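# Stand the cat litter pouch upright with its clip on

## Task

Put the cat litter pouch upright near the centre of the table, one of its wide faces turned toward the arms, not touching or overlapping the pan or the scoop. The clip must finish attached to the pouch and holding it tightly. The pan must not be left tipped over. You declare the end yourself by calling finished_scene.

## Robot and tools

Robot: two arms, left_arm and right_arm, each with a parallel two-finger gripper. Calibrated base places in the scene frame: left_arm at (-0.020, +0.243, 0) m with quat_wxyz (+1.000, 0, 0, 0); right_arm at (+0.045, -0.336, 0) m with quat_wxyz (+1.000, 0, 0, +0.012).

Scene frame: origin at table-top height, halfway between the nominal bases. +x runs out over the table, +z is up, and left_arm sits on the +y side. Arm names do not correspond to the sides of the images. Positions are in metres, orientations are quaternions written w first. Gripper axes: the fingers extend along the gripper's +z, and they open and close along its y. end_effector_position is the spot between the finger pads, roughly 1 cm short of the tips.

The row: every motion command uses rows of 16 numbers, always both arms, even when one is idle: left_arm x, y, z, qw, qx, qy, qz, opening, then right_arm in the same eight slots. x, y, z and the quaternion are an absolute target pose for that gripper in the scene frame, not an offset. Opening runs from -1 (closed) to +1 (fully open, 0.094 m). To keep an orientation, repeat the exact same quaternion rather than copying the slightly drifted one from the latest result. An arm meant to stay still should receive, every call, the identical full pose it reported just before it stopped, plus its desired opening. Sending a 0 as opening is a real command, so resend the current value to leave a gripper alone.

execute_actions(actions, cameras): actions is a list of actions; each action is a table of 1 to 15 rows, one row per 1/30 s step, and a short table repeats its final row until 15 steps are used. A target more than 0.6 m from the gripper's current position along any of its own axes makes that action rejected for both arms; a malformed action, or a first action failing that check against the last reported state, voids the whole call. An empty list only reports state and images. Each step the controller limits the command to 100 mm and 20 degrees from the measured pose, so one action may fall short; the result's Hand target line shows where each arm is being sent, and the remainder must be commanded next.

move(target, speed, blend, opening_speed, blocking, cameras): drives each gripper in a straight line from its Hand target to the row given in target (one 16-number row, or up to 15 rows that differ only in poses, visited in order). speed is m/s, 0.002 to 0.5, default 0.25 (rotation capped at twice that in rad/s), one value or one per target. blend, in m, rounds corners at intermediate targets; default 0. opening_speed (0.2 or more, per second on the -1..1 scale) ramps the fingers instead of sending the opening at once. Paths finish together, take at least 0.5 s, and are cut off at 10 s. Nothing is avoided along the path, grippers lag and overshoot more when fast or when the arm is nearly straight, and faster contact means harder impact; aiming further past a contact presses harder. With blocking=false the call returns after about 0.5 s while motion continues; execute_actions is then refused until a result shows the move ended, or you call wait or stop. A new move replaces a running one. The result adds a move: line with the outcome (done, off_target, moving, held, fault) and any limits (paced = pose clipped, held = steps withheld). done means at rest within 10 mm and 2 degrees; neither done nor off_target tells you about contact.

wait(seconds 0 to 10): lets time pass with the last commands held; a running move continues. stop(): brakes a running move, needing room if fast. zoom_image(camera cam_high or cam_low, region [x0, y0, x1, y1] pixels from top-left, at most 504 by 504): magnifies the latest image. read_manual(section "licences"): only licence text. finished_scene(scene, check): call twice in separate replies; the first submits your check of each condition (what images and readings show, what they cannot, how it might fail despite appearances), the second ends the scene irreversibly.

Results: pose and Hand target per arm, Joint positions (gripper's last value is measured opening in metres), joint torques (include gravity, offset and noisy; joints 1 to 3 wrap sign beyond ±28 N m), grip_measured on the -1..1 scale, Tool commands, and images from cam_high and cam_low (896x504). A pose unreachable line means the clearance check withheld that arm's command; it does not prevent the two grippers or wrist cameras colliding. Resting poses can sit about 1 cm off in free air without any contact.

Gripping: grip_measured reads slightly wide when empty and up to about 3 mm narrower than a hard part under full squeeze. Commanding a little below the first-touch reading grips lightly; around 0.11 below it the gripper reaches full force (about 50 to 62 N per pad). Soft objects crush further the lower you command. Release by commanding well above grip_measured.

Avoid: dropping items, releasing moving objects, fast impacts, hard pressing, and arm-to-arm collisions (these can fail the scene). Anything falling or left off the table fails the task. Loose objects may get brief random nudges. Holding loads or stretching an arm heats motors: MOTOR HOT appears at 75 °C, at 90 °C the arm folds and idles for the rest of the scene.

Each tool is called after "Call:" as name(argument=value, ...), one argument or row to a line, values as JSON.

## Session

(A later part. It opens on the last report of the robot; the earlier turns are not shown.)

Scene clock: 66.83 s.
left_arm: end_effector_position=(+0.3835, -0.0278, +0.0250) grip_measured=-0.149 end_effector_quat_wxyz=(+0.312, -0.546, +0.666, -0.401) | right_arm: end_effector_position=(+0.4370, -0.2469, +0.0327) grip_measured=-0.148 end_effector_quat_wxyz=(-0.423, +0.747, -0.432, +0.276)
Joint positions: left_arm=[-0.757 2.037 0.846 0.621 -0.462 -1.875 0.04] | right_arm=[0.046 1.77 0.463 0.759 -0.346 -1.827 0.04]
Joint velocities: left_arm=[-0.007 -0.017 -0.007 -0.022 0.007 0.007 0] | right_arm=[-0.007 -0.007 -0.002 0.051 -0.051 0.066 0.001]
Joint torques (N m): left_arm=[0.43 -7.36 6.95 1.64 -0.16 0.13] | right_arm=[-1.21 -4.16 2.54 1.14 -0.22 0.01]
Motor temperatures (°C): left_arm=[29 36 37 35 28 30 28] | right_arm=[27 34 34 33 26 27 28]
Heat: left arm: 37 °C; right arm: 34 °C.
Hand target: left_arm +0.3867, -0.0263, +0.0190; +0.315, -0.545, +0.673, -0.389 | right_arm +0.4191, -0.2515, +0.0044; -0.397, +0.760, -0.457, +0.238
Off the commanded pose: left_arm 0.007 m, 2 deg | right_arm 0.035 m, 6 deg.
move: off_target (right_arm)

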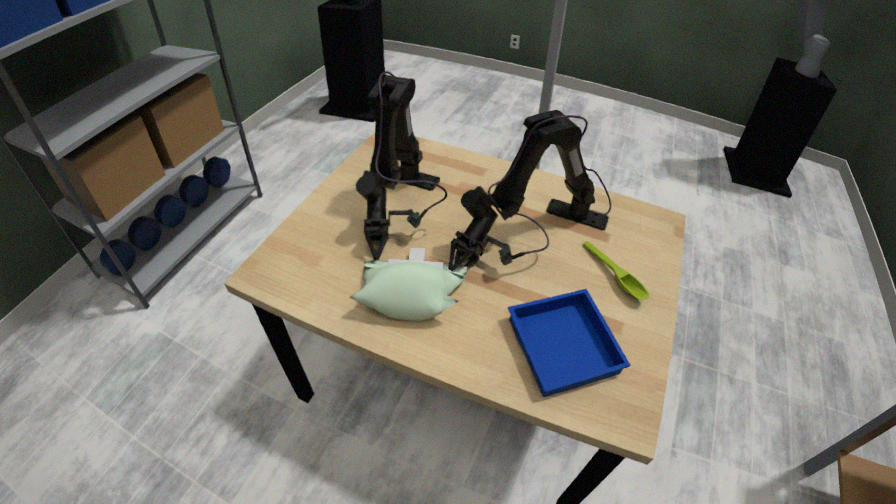

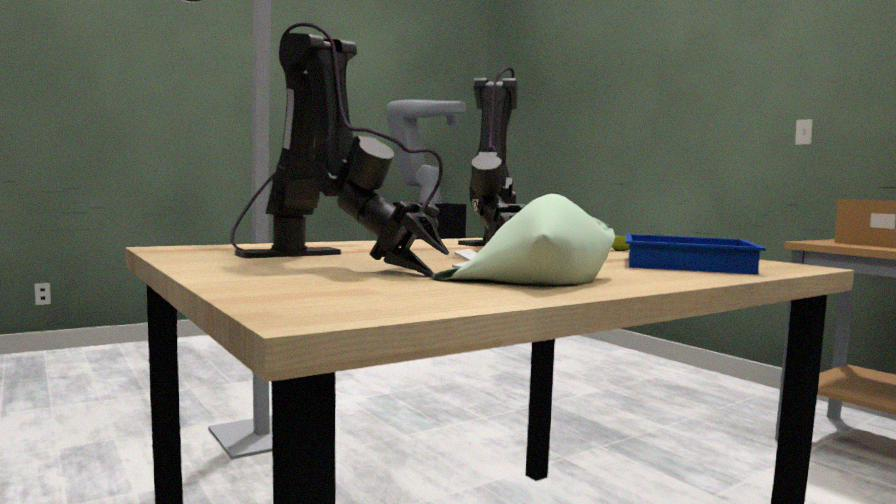

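Call:
move(
  target=[
    [0.387,-0.0265,0.019,0.3147,-0.545,0.673,-0.3886,-0.15,0.421,-0.252,0.03,0.3623,-0.7769,0.4668,-0.2177,-0.15],
    [0.387,-0.0265,0.019,0.3147,-0.545,0.673,-0.3886,-0.15,0.424,-0.251,0.018,0.3623,-0.7769,0.4668,-0.2177,-0.15],
  ],
  speed=0.06,
  cameras=["cam_high", "cam_low"],
)

Call:
zoom_image(
  camera="cam_low",
  region=[380, 200, 560, 301],
)

Scene clock: 68.73 s.
left_arm: end_effector_position=(+0.3835, -0.0278, +0.0250) grip_measured=-0.149 end_effector_quat_wxyz=(+0.312, -0.546, +0.666, -0.401) | right_arm: end_effector_position=(+0.4294, -0.2520, +0.0319) grip_measured=-0.148 end_effector_quat_wxyz=(-0.379, +0.768, -0.458, +0.238)
Joint positions: left_arm=[-0.757 2.037 0.846 0.621 -0.462 -1.875 0.04] | right_arm=[0.046 1.675 0.532 0.461 -0.319 -1.843 0.04]
Joint velocities: left_arm=[0.012 -0.007 0.002 0.022 0.007 -0.007 -0.001] | right_arm=[0.002 -0.012 -0.012 0.007 0.051 -0.022 0]
Joint torques (N m): left_arm=[0.7 -7.42 6.94 1.59 -0.18 0.14] | right_arm=[0.68 -4.22 5.75 1.08 -0.12 0]
Motor temperatures (°C): left_arm=[29 36 37 35 28 30 28] | right_arm=[27 34 34 33 26 27 28]
Heat: left arm: 37 °C; right arm: 34 °C.
Hand target: left_arm +0.3867, -0.0263, +0.0191; +0.315, -0.545, +0.673, -0.389 | right_arm +0.4239, -0.2509, +0.0184; -0.363, +0.776, -0.468, +0.218
Off the commanded pose: left_arm 0.007 m, 2 deg | right_arm 0.015 m, 3 deg.
move: off_target (right_arm)

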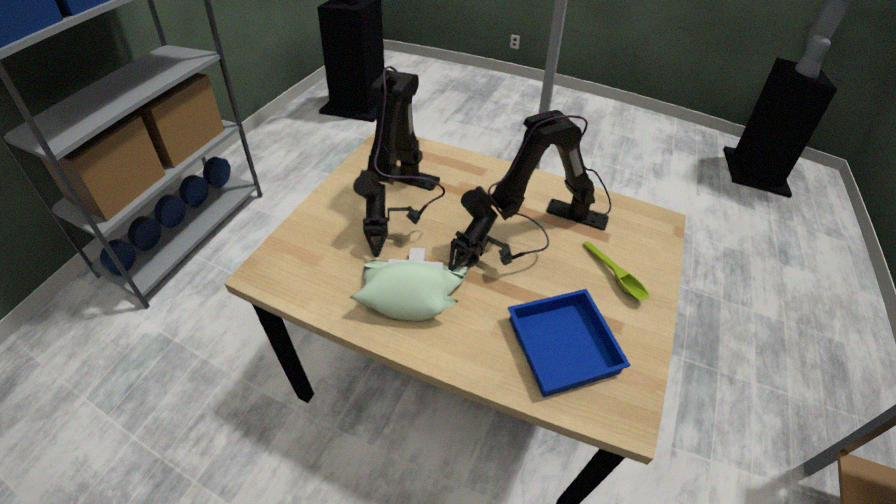

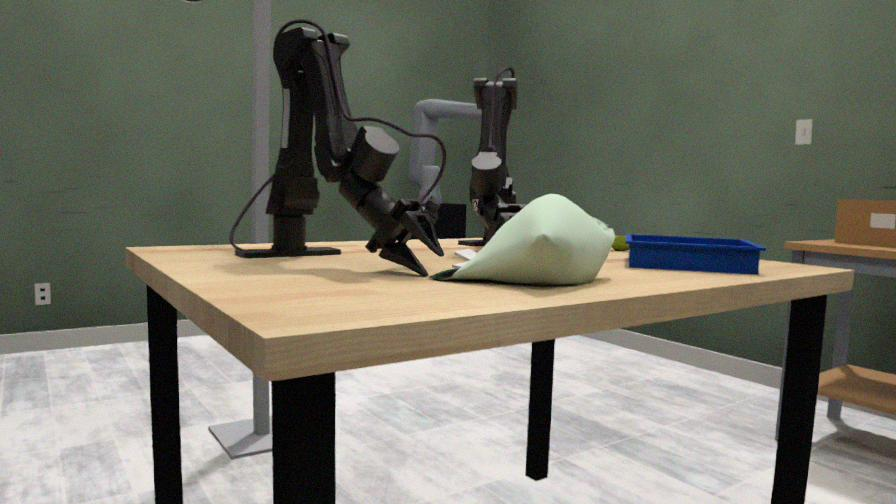

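Scaled by 2.800.

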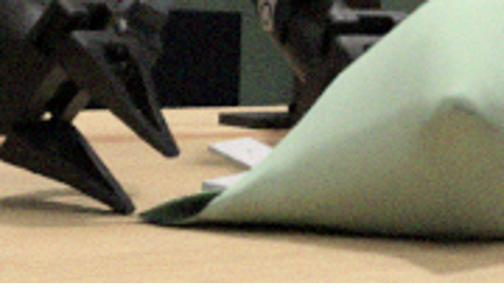

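Call:
move(
  target=[0.387,-0.0265,0.019,0.3147,-0.545,0.673,-0.3886,-0.15,0.4535,-0.2365,0.014,0.3623,-0.7769,0.4668,-0.2177,-0.15],
  speed=0.06,
  cameras=["cam_high", "cam_low"],
)

Call:
zoom_image(
  camera="cam_low",
  region=[380, 200, 560, 301],
)

Call:
zoom_image(
  camera="cam_high",
  region=[340, 220, 490, 320],
)

Scene clock: 69.90 s.
left_arm: end_effector_position=(+0.3835, -0.0278, +0.0250) grip_measured=-0.149 end_effector_quat_wxyz=(+0.312, -0.546, +0.666, -0.401) | right_arm: end_effector_position=(+0.4601, -0.2382, +0.0323) grip_measured=-0.148 end_effector_quat_wxyz=(-0.382, +0.769, -0.451, +0.244)
Joint positions: left_arm=[-0.757 2.037 0.846 0.621 -0.462 -1.875 0.04] | right_arm=[0.084 1.781 0.648 0.471 -0.292 -1.829 0.04]
Joint velocities: left_arm=[-0.002 0.007 -0.007 -0.051 -0.007 -0.095 0] | right_arm=[0.017 -0.007 -0.002 -0.139 -0.022 -0.051 -0.002]
Joint torques (N m): left_arm=[0.51 -7.16 6.84 1.57 -0.16 0.11] | right_arm=[0.7 -4.89 6.06 1.08 -0.06 0.16]
Motor temperatures (°C): left_arm=[29 35 37 35 28 30 28] | right_arm=[27 34 34 33 26 27 28]
Heat: left arm: 37 °C; right arm: 34 °C.
Hand target: left_arm +0.3867, -0.0263, +0.0191; +0.315, -0.545, +0.673, -0.389 | right_arm +0.4528, -0.2369, +0.0143; -0.363, +0.776, -0.467, +0.218
Off the commanded pose: left_arm 0.007 m, 2 deg | right_arm 0.020 m, 4 deg.
move: off_target (right_arm)

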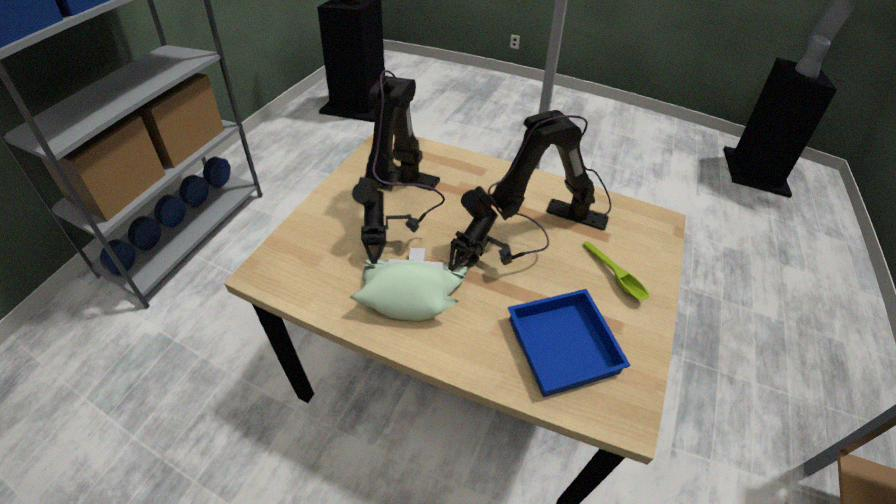

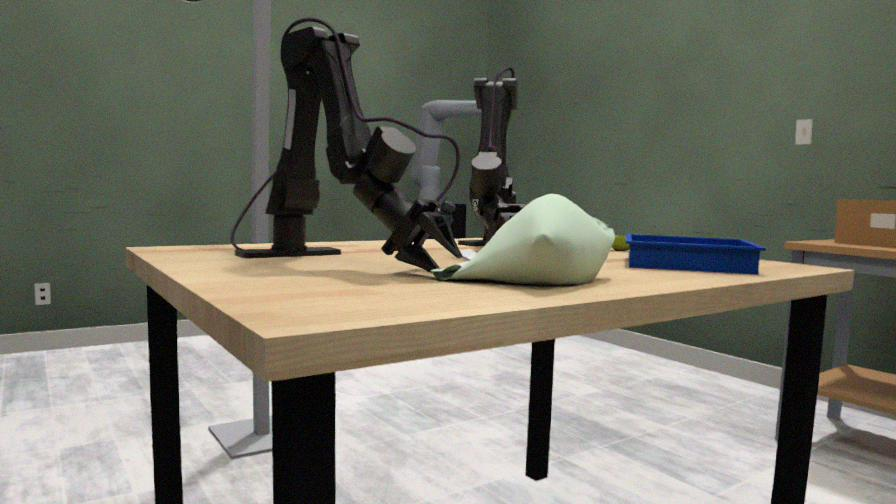

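Scaled by 2.800.

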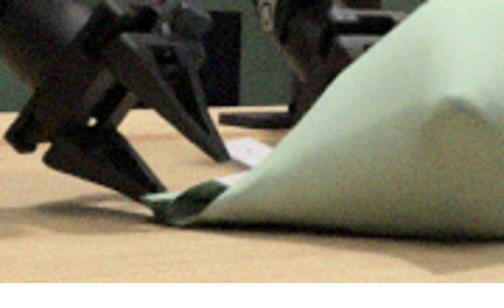

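Scaled by 3.360.

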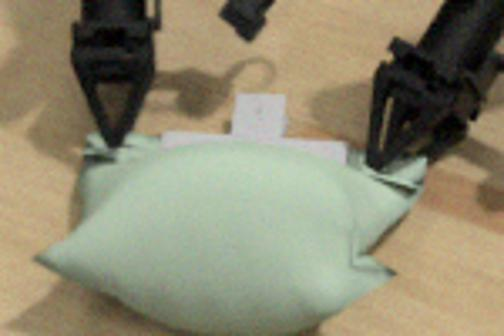

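Call:
move(
  target=[0.387,-0.0265,0.019,0.3147,-0.545,0.673,-0.3886,-1.0,0.4535,-0.2365,0.014,0.3623,-0.7769,0.4668,-0.2177,-1.0],
  speed=0.06,
  opening_speed=0.8,
  cameras=["cam_high", "cam_low"],
)

Call:
zoom_image(
  camera="cam_low",
  region=[380, 200, 560, 301],
)

Call:
zoom_image(
  camera="cam_high",
  region=[340, 220, 490, 320],
)

Scene clock: 71.50 s.
left_arm: end_effector_position=(+0.3822, -0.0267, +0.0224) grip_measured=-0.984 end_effector_quat_wxyz=(+0.312, -0.546, +0.670, -0.395) | right_arm: end_effector_position=(+0.4574, -0.2406, +0.0229) grip_measured=-0.983 end_effector_quat_wxyz=(-0.371, +0.772, -0.459, +0.237)
Joint positions: left_arm=[-0.757 2.037 0.846 0.608 -0.462 -1.873 0.001] | right_arm=[0.084 1.797 0.648 0.459 -0.28 -1.828 0.001]
Joint velocities: left_arm=[0.022 -0.007 0.017 0.007 -0.037 0.037 -0.001] | right_arm=[0.007 -0.012 -0.022 0.007 -0.051 -0.051 0]
Joint torques (N m): left_arm=[0.9 -7.3 7.09 1.71 -0.18 0.13] | right_arm=[0.9 -5.96 6.09 1.2 -0.15 0.12]
Motor temperatures (°C): left_arm=[29 35 37 35 28 30 28] | right_arm=[27 34 34 33 26 27 28]
Heat: left arm: 37 °C; right arm: 34 °C.
Hand target: left_arm +0.3868, -0.0264, +0.0191; +0.315, -0.545, +0.673, -0.389 | right_arm +0.4535, -0.2365, +0.0140; -0.363, +0.776, -0.467, +0.218
Off the commanded pose: left_arm 0.006 m, 1 deg | right_arm 0.011 m, 3 deg.
move: off_target (right_arm)

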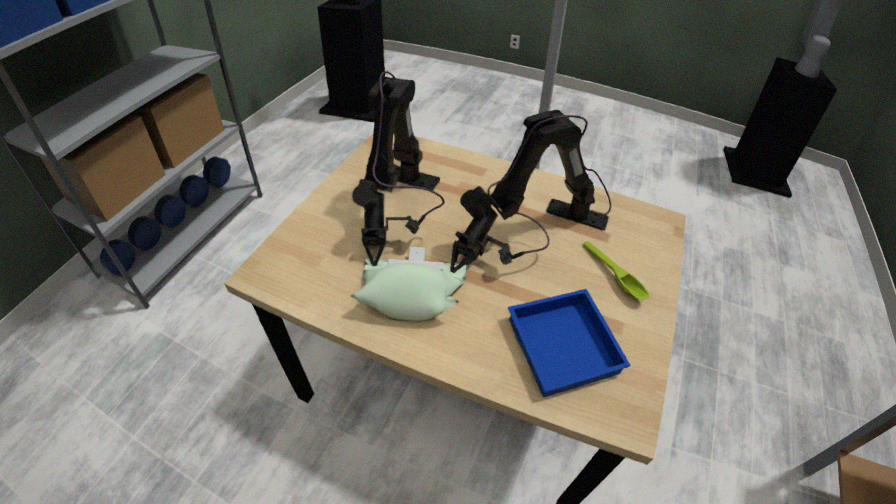

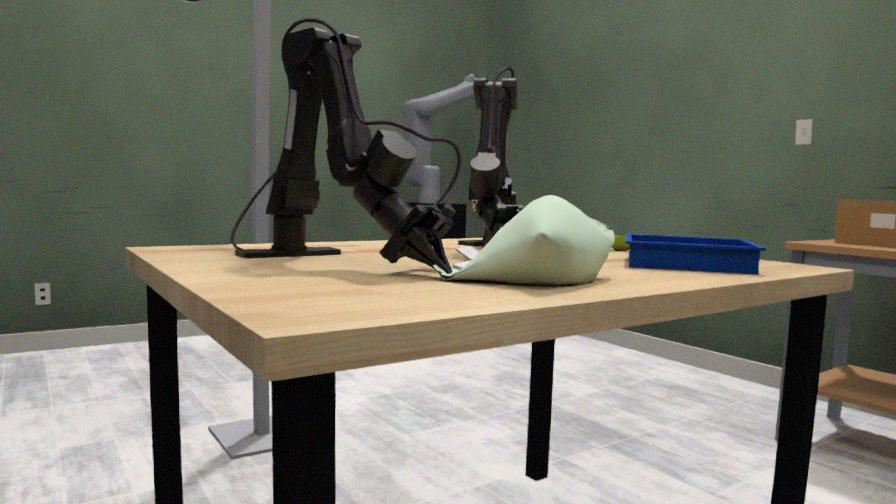

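Scaled by 2.800.

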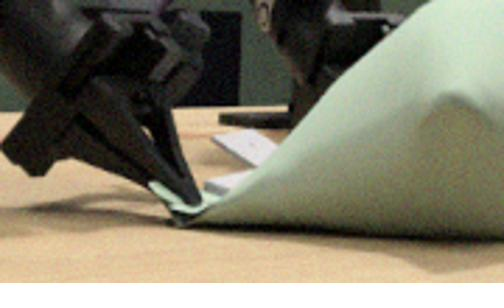

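Scaled by 3.360.

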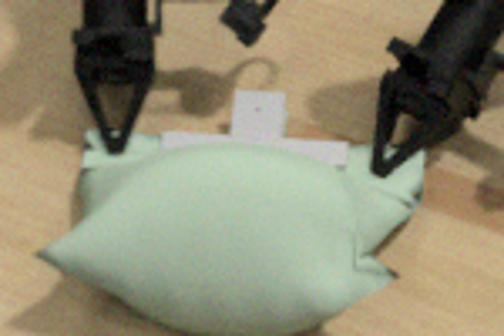

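Call:
move(
  target=[
    [0.378,-0.022,0.062,0.2277,-0.5913,0.6869,-0.3561,-1.0,0.455,-0.238,0.062,0.2873,-0.8067,0.4924,-0.1561,-1.0],
    [0.357,-0.002,0.115,0.1307,-0.634,0.6934,-0.3165,-1.0,0.432,-0.217,0.115,0.2026,-0.829,0.5141,-0.0875,-1.0],
  ],
  speed=0.1,
  blend=0.015,
  cameras=["cam_high", "cam_low"],
)

Scene clock: 75.83 s.
left_arm: end_effector_position=(+0.3552, -0.0046, +0.0957) grip_measured=-0.984 end_effector_quat_wxyz=(+0.124, -0.637, +0.696, -0.306) | right_arm: end_effector_position=(+0.4291, -0.2193, +0.0990) grip_measured=-0.984 end_effector_quat_wxyz=(-0.195, +0.829, -0.518, +0.080)
Joint positions: left_arm=[-0.631 1.723 1.121 -0.304 -0.115 -2.073 0.001] | right_arm=[0.197 1.721 1.268 -0.724 -0.161 -1.773 0.001]
Joint velocities: left_arm=[-0.007 -0.017 0.002 0.007 0.007 0.007 0] | right_arm=[0.002 -0.012 -0.007 -0.051 0.007 -0.037 -0.001]
Joint torques (N m): left_arm=[0.06 -10.48 9.44 1.09 -0.19 -0.01] | right_arm=[0.34 -8.84 9.16 0.6 -0.2 0.06]
Motor temperatures (°C): left_arm=[29 36 38 35 28 30 29] | right_arm=[27 35 35 33 26 27 28]
Heat: left arm: 38 °C; right arm: 35 °C.
Hand target: left_arm +0.3566, -0.0021, +0.1157; +0.130, -0.638, +0.691, -0.315 | right_arm +0.4325, -0.2160, +0.1142; -0.204, +0.827, -0.517, +0.086
Off the commanded pose: left_arm 0.020 m, 1 deg | right_arm 0.016 m, 1 deg.
move: off_target (left_arm, right_arm)

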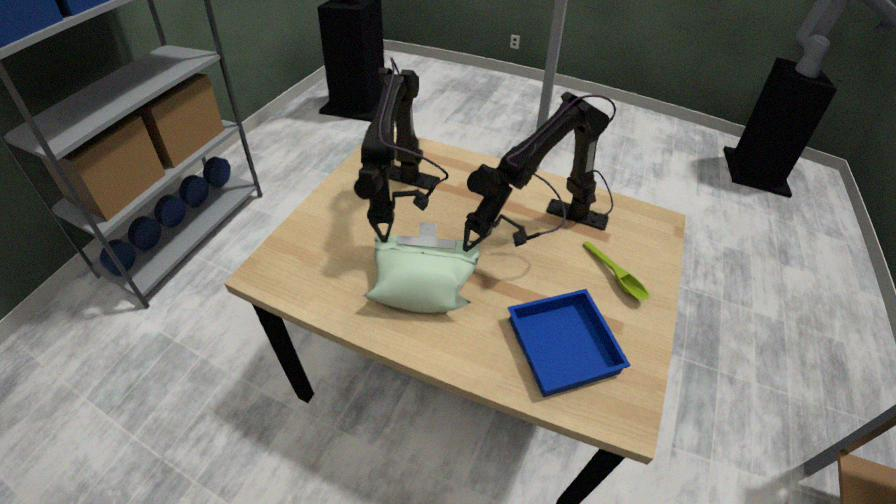

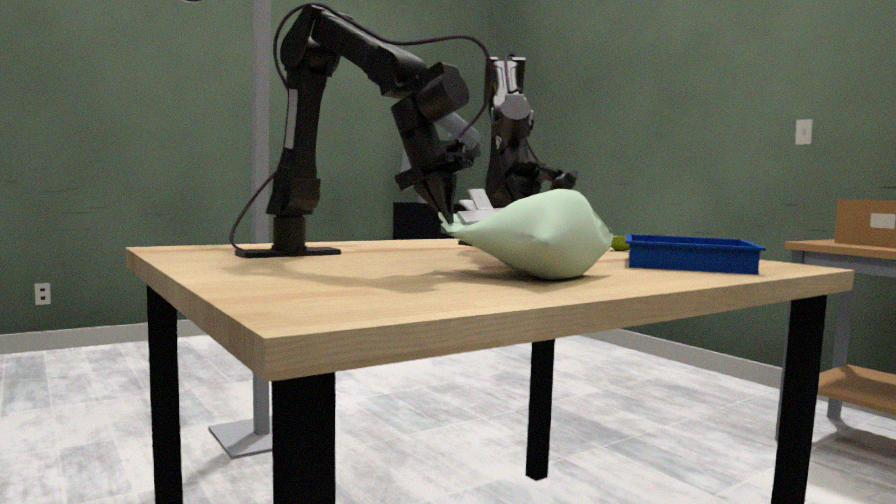

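Call:
zoom_image(
  camera="cam_high",
  region=[350, 200, 500, 320],
)

Call:
zoom_image(
  camera="cam_low",
  region=[380, 160, 640, 300],
)

Scaled by 3.360.

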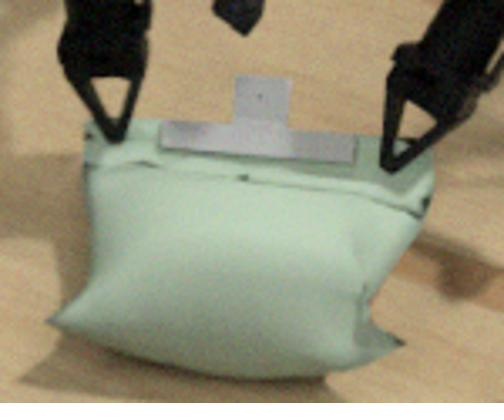

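Scaled by 1.938.

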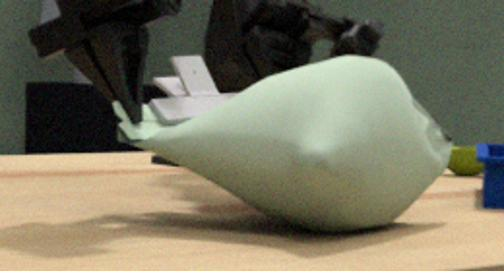

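Call:
move(
  target=[
    [0.3295,0.0355,0.14,0.0463,-0.6192,0.7283,-0.2897,-1.0,0.3805,-0.1855,0.138,0.1656,-0.8043,0.5664,-0.0702,-1.0],
    [0.3012,0.0776,0.165,-0.0265,-0.5993,0.7576,-0.2573,-1.0,0.3288,-0.1476,0.163,0.1249,-0.7777,0.6148,-0.0422,-1.0],
  ],
  speed=0.1,
  blend=0.015,
  cameras=["cam_high", "cam_low"],
)

Scene clock: 80.90 s.
left_arm: end_effector_position=(+0.3049, +0.0760, +0.1453) grip_measured=-0.985 end_effector_quat_wxyz=(-0.033, -0.608, +0.755, -0.243) | right_arm: end_effector_position=(+0.3293, -0.1458, +0.1435) grip_measured=-0.984 end_effector_quat_wxyz=(-0.109, +0.780, -0.615, +0.033)
Joint positions: left_arm=[-0.327 1.562 1.261 -0.878 0.311 -1.745 0.001] | right_arm=[0.56 1.623 1.396 -1.116 -0.005 -1.222 0.001]
Joint velocities: left_arm=[-0.002 -0.012 -0.017 -0.066 0.007 0.051 0] | right_arm=[-0.007 -0.002 -0.002 -0.007 -0.007 0.007 -0.001]
Joint torques (N m): left_arm=[0.4 -9.17 9.76 0.71 0.27 0.1] | right_arm=[0.35 -8.95 9.17 0.26 0.02 0.12]
Motor temperatures (°C): left_arm=[29 36 38 35 28 30 29] | right_arm=[27 37 36 32 26 27 28]
Heat: left arm: 38 °C; right arm: 37 °C.
Hand target: left_arm +0.3020, +0.0768, +0.1673; -0.028, -0.601, +0.755, -0.259 | right_arm +0.3280, -0.1450, +0.1617; -0.124, +0.777, -0.616, +0.038
Off the commanded pose: left_arm 0.020 m, 2 deg | right_arm 0.020 m, 2 deg.
move: off_target (left_arm, right_arm)

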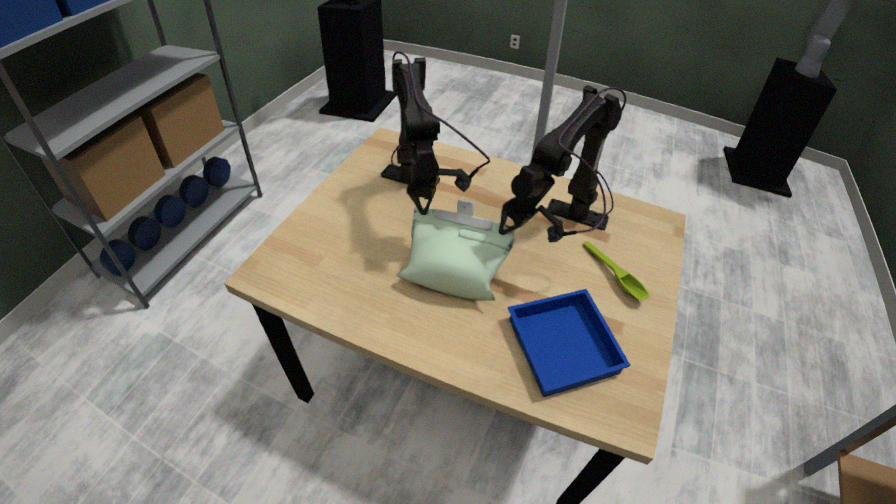

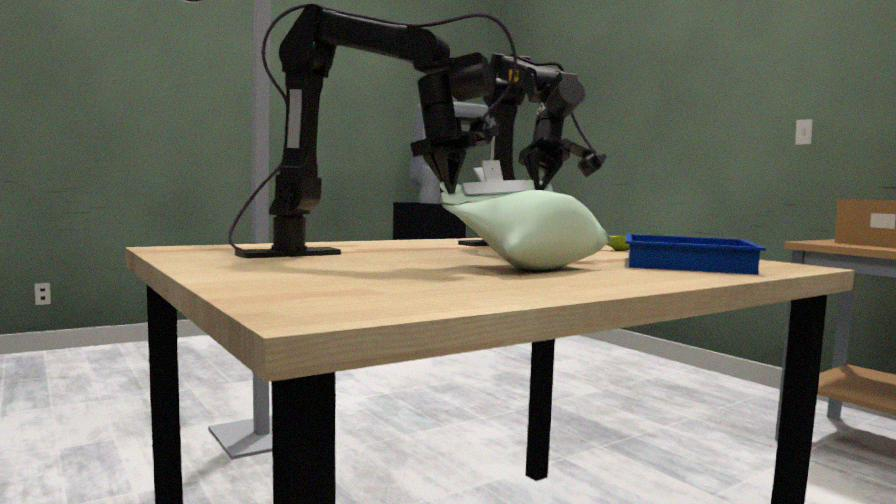

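Call:
move(
  target=[
    [0.279,0.098,0.203,-0.0636,-0.581,0.7758,-0.2376,-1.0,0.291,-0.128,0.201,0.0996,-0.7571,0.6454,-0.0214,-1.0],
    [0.262,0.1134,0.236,-0.0698,-0.5605,0.7907,-0.2358,-1.0,0.262,-0.1134,0.235,0.099,-0.7399,0.665,-0.024,-1.0],
  ],
  speed=0.1,
  blend=0.015,
  cameras=["cam_high", "cam_low"],
)

Scene clock: 85.97 s.
left_arm: end_effector_position=(+0.2575, +0.1118, +0.2119) grip_measured=-0.985 end_effector_quat_wxyz=(-0.102, -0.572, +0.788, -0.203) | right_arm: end_effector_position=(+0.2592, -0.1102, +0.2169) grip_measured=-0.984 end_effector_quat_wxyz=(-0.077, +0.743, -0.665, +0.012)
Joint positions: left_arm=[-0.201 1.542 1.536 -1.391 0.426 -1.495 0.001] | right_arm=[0.796 1.623 1.706 -1.499 0.021 -0.863 0.001]
Joint velocities: left_arm=[-0.007 -0.017 0.012 -0.022 -0.022 0.007 0.001] | right_arm=[-0.007 0.007 -0.007 0.022 -0.022 -0.022 0]
Joint torques (N m): left_arm=[0.79 -8.53 10.07 0.8 0.27 0.1] | right_arm=[0.21 -7.8 9.68 0.19 0.22 0.05]
Motor temperatures (°C): left_arm=[29 37 38 34 28 30 29] | right_arm=[27 38 36 31 26 27 28]
Heat: left arm: 38 °C; right arm: 38 °C.
Hand target: left_arm +0.2621, +0.1132, +0.2370; -0.070, -0.561, +0.790, -0.237 | right_arm +0.2606, -0.1125, +0.2344; -0.098, +0.739, -0.666, +0.022
Off the commanded pose: left_arm 0.025 m, 5 deg | right_arm 0.019 m, 3 deg.
move: off_target (left_arm, right_arm)

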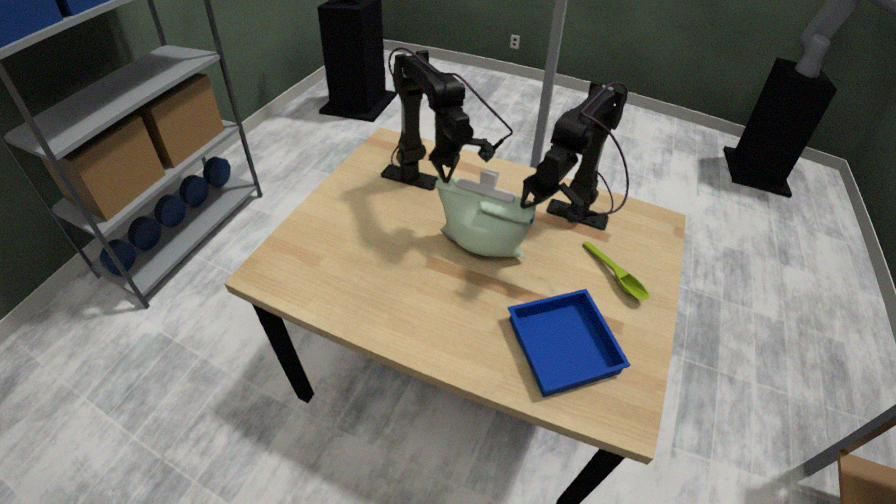

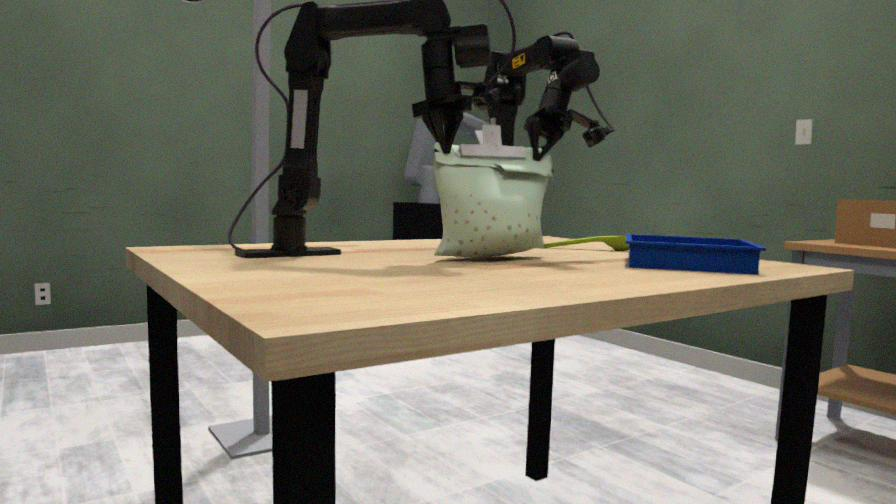

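Call:
zoom_image(
  camera="cam_low",
  region=[400, 100, 640, 280],
)

Call:
zoom_image(
  camera="cam_high",
  region=[410, 140, 560, 280],
)

Scaled by 2.100.

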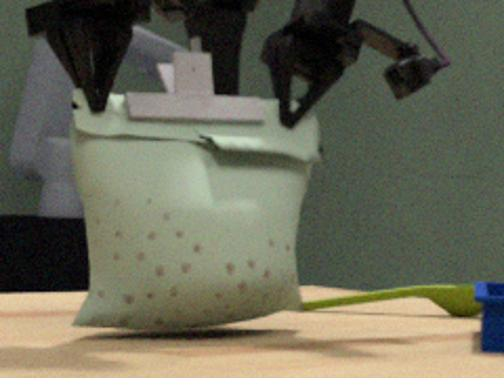

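Scaled by 3.360.

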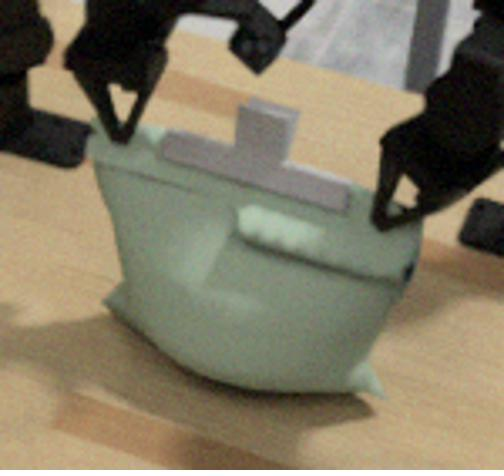

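Call:
move(
  target=[
    [0.262,0.1134,0.212,-0.0698,-0.5605,0.7907,-0.2358,-1.0,0.262,-0.1134,0.211,0.099,-0.7399,0.665,-0.024,-1.0],
    [0.262,0.1134,0.195,-0.0698,-0.5605,0.7907,-0.2358,-1.0,0.262,-0.1134,0.193,0.099,-0.7399,0.665,-0.024,-1.0],
  ],
  speed=0.05,
  cameras=["cam_high", "cam_low"],
)

Call:
zoom_image(
  camera="cam_low",
  region=[400, 100, 640, 280],
)

Call:
zoom_image(
  camera="cam_high",
  region=[410, 140, 560, 280],
)

Scene clock: 88.40 s.
left_arm: end_effector_position=(+0.2609, +0.1117, +0.1906) grip_measured=-0.985 end_effector_quat_wxyz=(-0.081, -0.564, +0.791, -0.225) | right_arm: end_effector_position=(+0.2646, -0.1083, +0.1937) grip_measured=-0.984 end_effector_quat_wxyz=(-0.100, +0.740, -0.664, +0.020)
Joint positions: left_arm=[-0.2 1.485 1.385 -1.236 0.425 -1.49 0.001] | right_arm=[0.796 1.572 1.549 -1.346 0.035 -0.863 0.001]
Joint velocities: left_arm=[-0.022 -0.022 -0.042 -0.037 0.007 -0.007 0.001] | right_arm=[-0.007 -0.002 -0.012 0.007 0.007 0.007 0.001]
Joint torques (N m): left_arm=[0.57 -6.68 5.65 1.04 0.3 0.06] | right_arm=[-0.12 -7.6 4.38 0.54 0.07 0]
Motor temperatures (°C): left_arm=[29 37 38 34 28 30 29] | right_arm=[27 38 36 31 26 27 28]
Heat: left arm: 38 °C; right arm: 38 °C.
Hand target: left_arm +0.2617, +0.1133, +0.1947; -0.070, -0.560, +0.791, -0.236 | right_arm +0.2620, -0.1133, +0.1932; -0.099, +0.740, -0.665, +0.024
Off the commanded pose: left_arm 0.005 m, 2 deg | right_arm 0.006 m, 1 deg.
move: done

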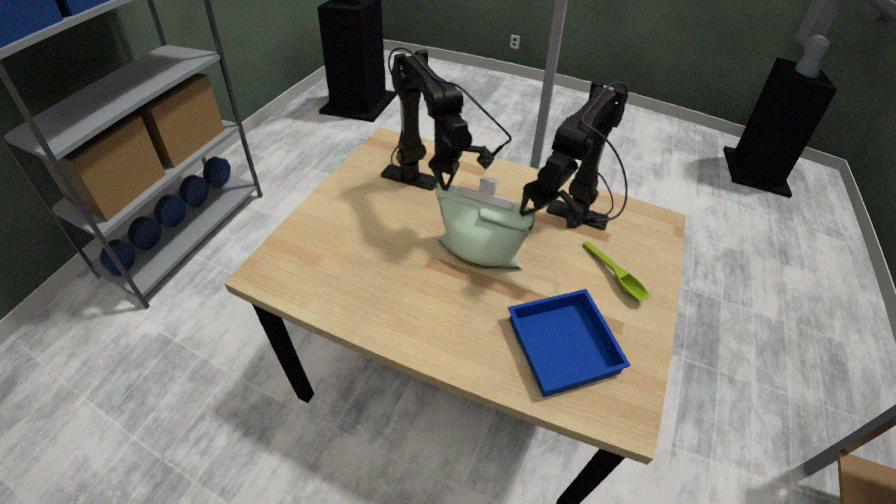

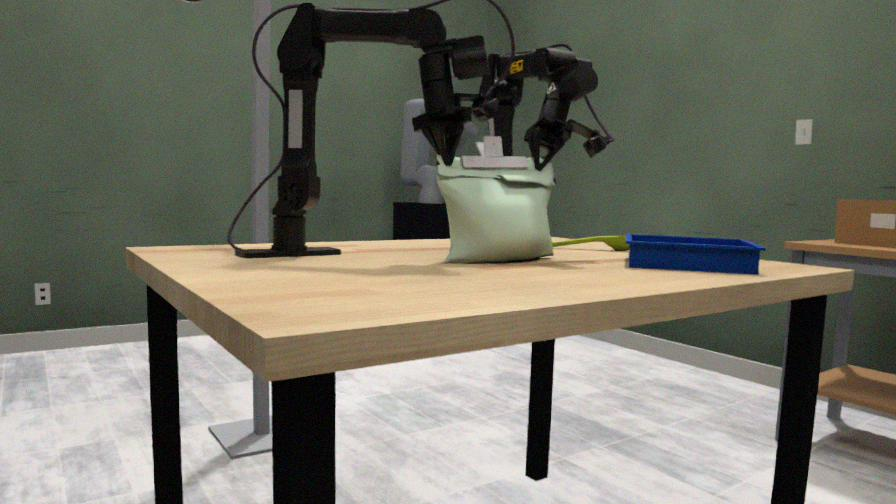

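Scaled by 2.100.

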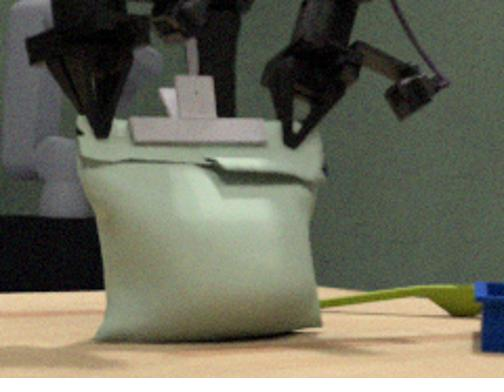

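Scaled by 3.360.

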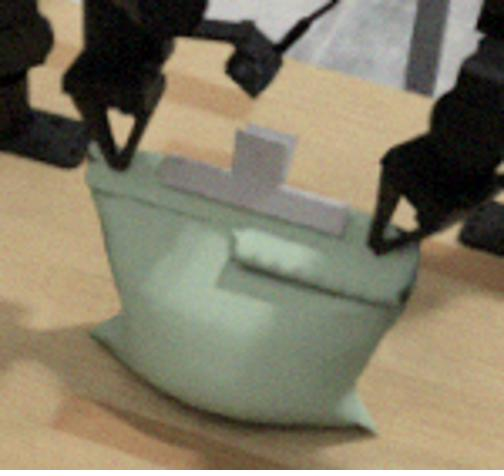

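Call:
move(
  target=[
    [0.289,0.1134,0.196,-0.0698,-0.5605,0.7907,-0.2358,-1.0,0.287,-0.1134,0.194,0.099,-0.7399,0.665,-0.024,-1.0],
    [0.289,0.1134,0.183,-0.0698,-0.5605,0.7907,-0.2358,-1.0,0.287,-0.1134,0.18,0.099,-0.7399,0.665,-0.024,-1.0],
  ],
  speed=0.05,
  cameras=["cam_high", "cam_low"],
)

Call:
zoom_image(
  camera="cam_low",
  region=[400, 100, 640, 280],
)

Call:
zoom_image(
  camera="cam_high",
  region=[410, 140, 560, 280],
)

Scene clock: 90.37 s.
left_arm: end_effector_position=(+0.2864, +0.1118, +0.1872) grip_measured=-0.985 end_effector_quat_wxyz=(-0.071, -0.562, +0.790, -0.236) | right_arm: end_effector_position=(+0.2876, -0.1095, +0.1887) grip_measured=-0.984 end_effector_quat_wxyz=(-0.112, +0.740, -0.663, +0.024)
Joint positions: left_arm=[-0.181 1.553 1.428 -1.189 0.431 -1.474 0.001] | right_arm=[0.74 1.601 1.553 -1.294 0.031 -0.92 0.001]
Joint velocities: left_arm=[0.027 0.007 0.007 0.037 -0.022 0.037 0] | right_arm=[0.012 -0.002 0.007 0.022 -0.037 -0.051 0]
Joint torques (N m): left_arm=[0.34 -5.12 5.49 1.04 0.23 0.09] | right_arm=[-0.99 -5.75 4.53 0.55 -0.05 -0.05]
Motor temperatures (°C): left_arm=[29 36 38 34 28 30 29] | right_arm=[27 38 36 31 26 27 28]
Heat: left arm: 38 °C; right arm: 38 °C.
Hand target: left_arm +0.2890, +0.1132, +0.1827; -0.070, -0.561, +0.791, -0.236 | right_arm +0.2872, -0.1139, +0.1801; -0.099, +0.740, -0.665, +0.024
Off the commanded pose: left_arm 0.005 m, 0 deg | right_arm 0.010 m, 2 deg.
move: done

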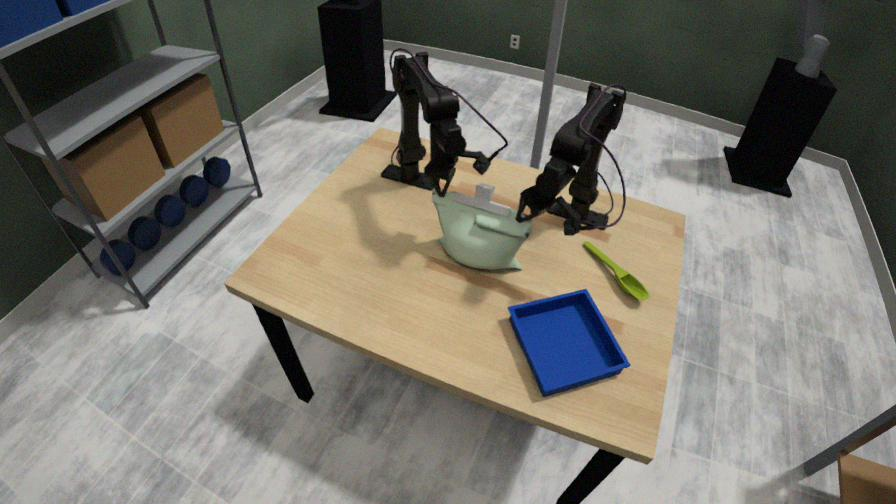

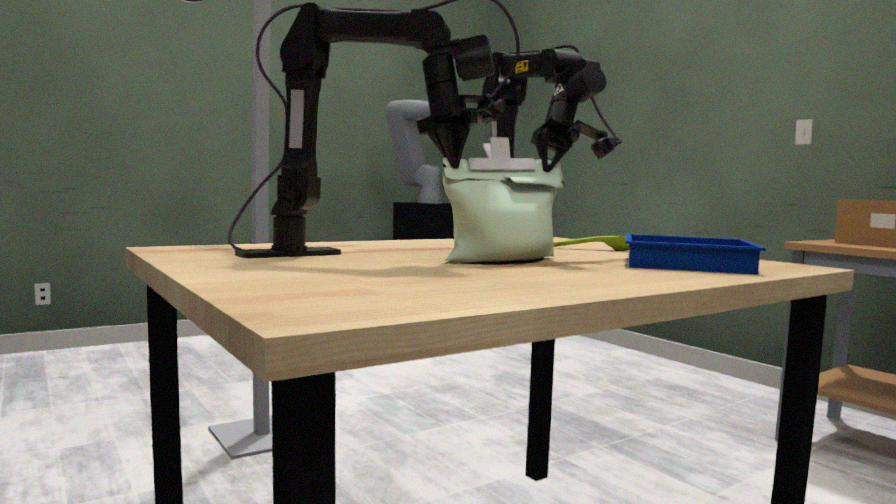

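Scaled by 2.100.

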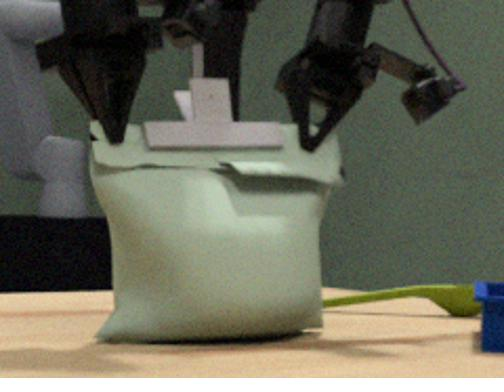

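Scaled by 3.360.

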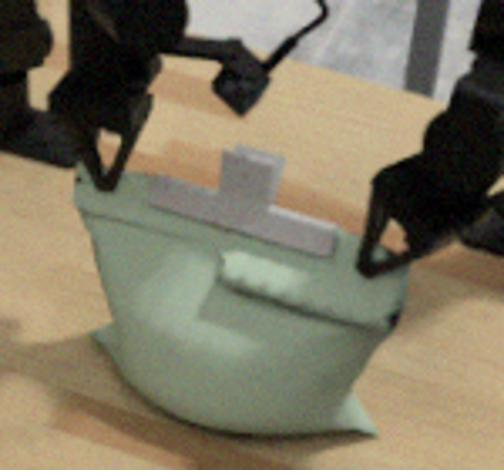

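Call:
move(
  target=[
    [0.2895,0.1134,0.172,-0.0698,-0.5605,0.7907,-0.2358,-1.0,0.2885,-0.1134,0.168,0.099,-0.7399,0.665,-0.024,-1.0],
    [0.2895,0.1134,0.186,-0.0698,-0.5605,0.7907,-0.2358,-1.0,0.2885,-0.1134,0.183,0.099,-0.7399,0.665,-0.024,-1.0],
  ],
  speed=0.05,
  cameras=["cam_high", "cam_low"],
)

Call:
zoom_image(
  camera="cam_low",
  region=[400, 100, 640, 280],
)

Call:
zoom_image(
  camera="cam_high",
  region=[410, 140, 560, 280],
)

Scene clock: 92.83 s.
left_arm: end_effector_position=(+0.2881, +0.1109, +0.1826) grip_measured=-0.985 end_effector_quat_wxyz=(-0.070, -0.560, +0.790, -0.239) | right_arm: end_effector_position=(+0.2862, -0.1097, +0.1811) grip_measured=-0.984 end_effector_quat_wxyz=(-0.108, +0.741, -0.662, +0.022)
Joint positions: left_arm=[-0.181 1.553 1.407 -1.162 0.435 -1.472 0.001] | right_arm=[0.74 1.601 1.525 -1.276 0.027 -0.923 0.001]
Joint velocities: left_arm=[0.007 0.007 -0.007 -0.037 0.022 0.022 0] | right_arm=[-0.012 -0.012 0.002 -0.037 0.022 -0.007 0]
Joint torques (N m): left_arm=[0.46 -5.2 8.61 0.66 0.19 0.12] | right_arm=[-1.22 -5.3 8.25 0.28 0.07 -0.03]
Motor temperatures (°C): left_arm=[29 36 38 34 28 30 29] | right_arm=[27 38 36 31 26 27 29]
Heat: left arm: 38 °C; right arm: 38 °C.
Hand target: left_arm +0.2894, +0.1134, +0.1859; -0.070, -0.561, +0.791, -0.236 | right_arm +0.2885, -0.1134, +0.1829; -0.100, +0.740, -0.665, +0.024
Off the commanded pose: left_arm 0.004 m, 0 deg | right_arm 0.005 m, 1 deg.
move: done

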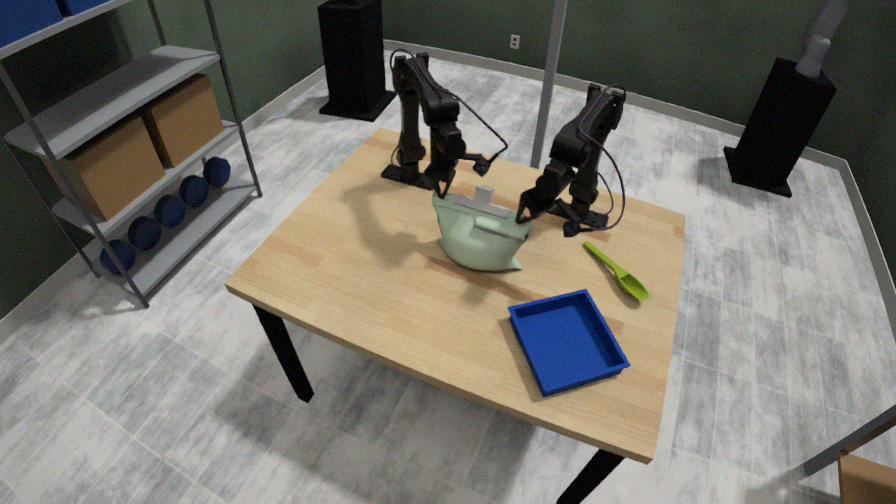

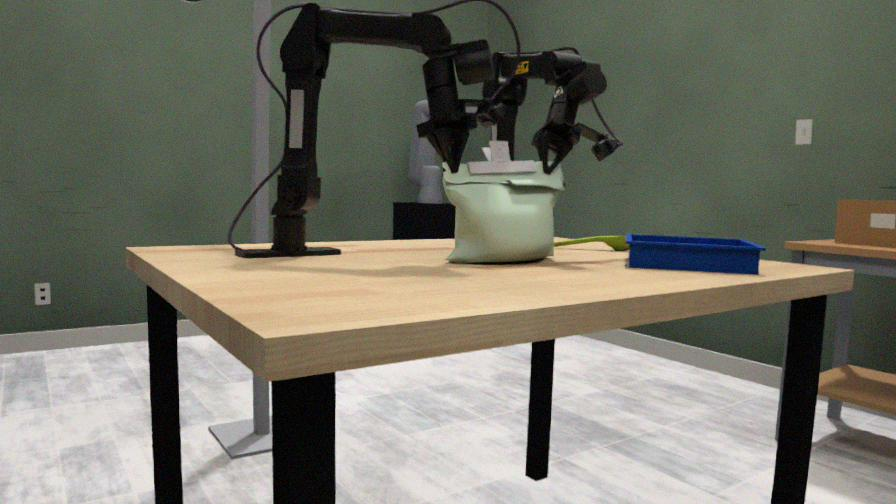

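Scaled by 2.100.

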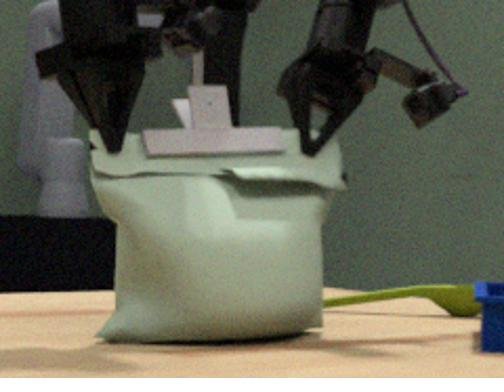

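Scaled by 3.360.

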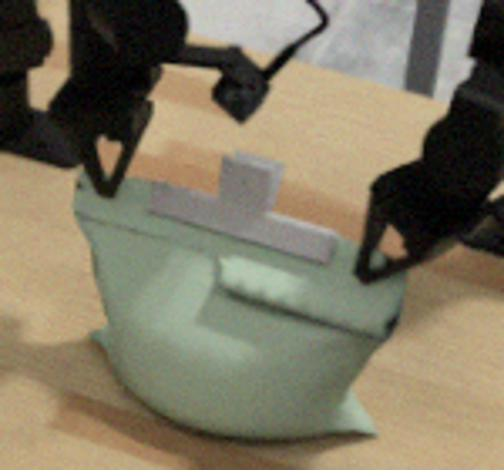

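Call:
move(
  target=[0.2895,0.1134,0.186,-0.0698,-0.5605,0.7907,-0.2358,-0.5,0.2885,-0.1134,0.183,0.099,-0.7399,0.665,-0.024,-0.5],
  speed=0.05,
  opening_speed=0.35,
  cameras=["cam_high", "cam_low"],
)

Call:
zoom_image(
  camera="cam_low",
  region=[400, 100, 640, 280],
)

Call:
zoom_image(
  camera="cam_high",
  region=[410, 140, 560, 280],
)

Scene clock: 94.73 s.
left_arm: end_effector_position=(+0.2868, +0.1111, +0.1822) grip_measured=-0.501 end_effector_quat_wxyz=(-0.072, -0.560, +0.790, -0.237) | right_arm: end_effector_position=(+0.2839, -0.1127, +0.1804) grip_measured=-0.502 end_effector_quat_wxyz=(-0.100, +0.742, -0.662, +0.023)
Joint positions: left_arm=[-0.181 1.553 1.407 -1.168 0.435 -1.472 0.023] | right_arm=[0.74 1.601 1.525 -1.291 0.03 -0.923 0.023]
Joint velocities: left_arm=[0.012 -0.007 -0.002 -0.037 0.037 -0.022 -0.001] | right_arm=[-0.012 0.007 -0.002 0.007 0.007 0.007 0.001]
Joint torques (N m): left_arm=[0.59 -4.81 8.79 0.71 0.17 0.07] | right_arm=[-1.1 -5.56 7.99 0.45 0.04 -0.06]
Motor temperatures (°C): left_arm=[29 35 38 34 28 30 29] | right_arm=[27 38 36 31 26 27 28]
Heat: left arm: 38 °C; right arm: 38 °C.
Hand target: left_arm +0.2895, +0.1133, +0.1860; -0.070, -0.561, +0.791, -0.236 | right_arm +0.2884, -0.1135, +0.1829; -0.099, +0.740, -0.665, +0.024
Off the commanded pose: left_arm 0.005 m, 0 deg | right_arm 0.005 m, 0 deg.
move: done

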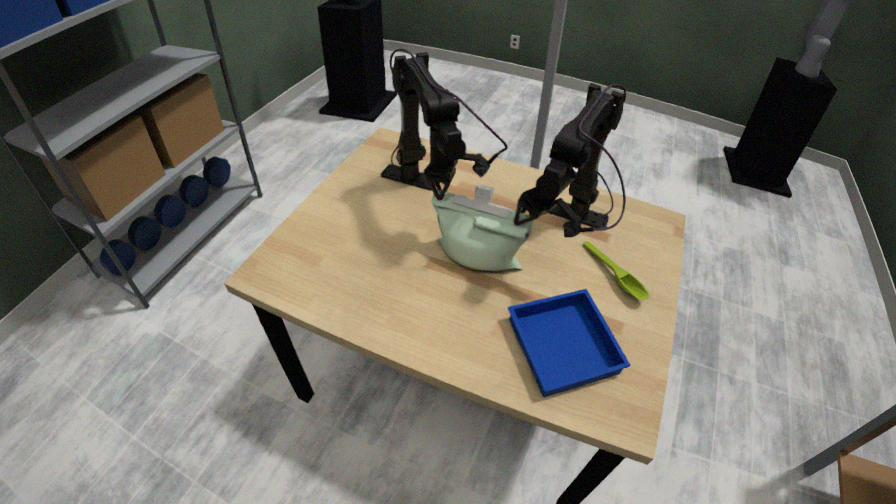

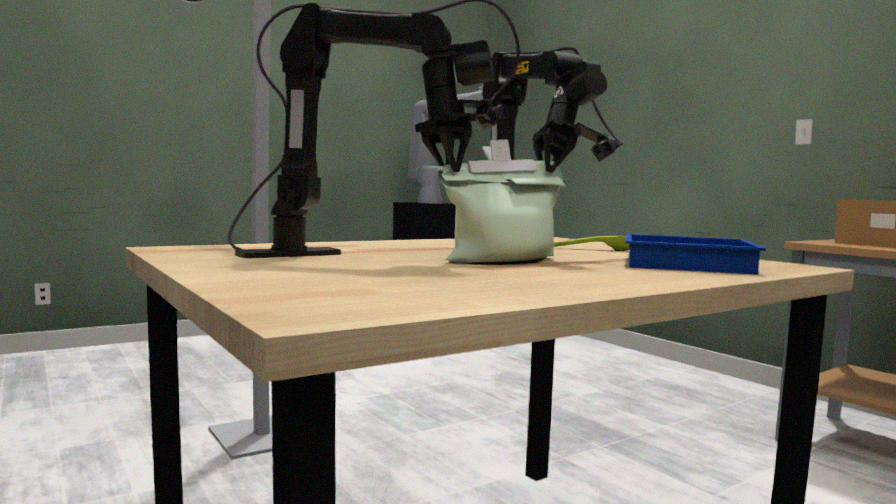

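Scaled by 2.100.

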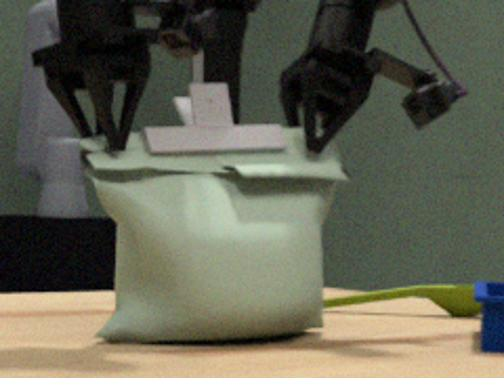

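Scaled by 3.360.

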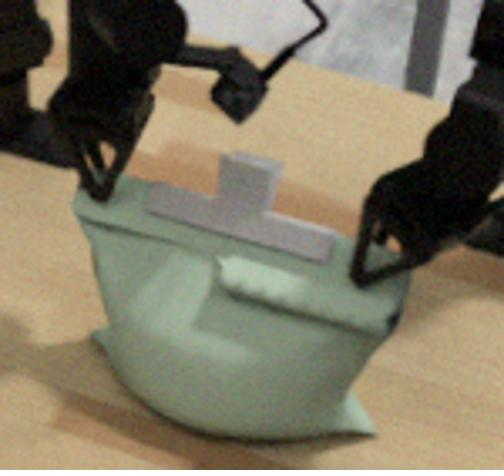

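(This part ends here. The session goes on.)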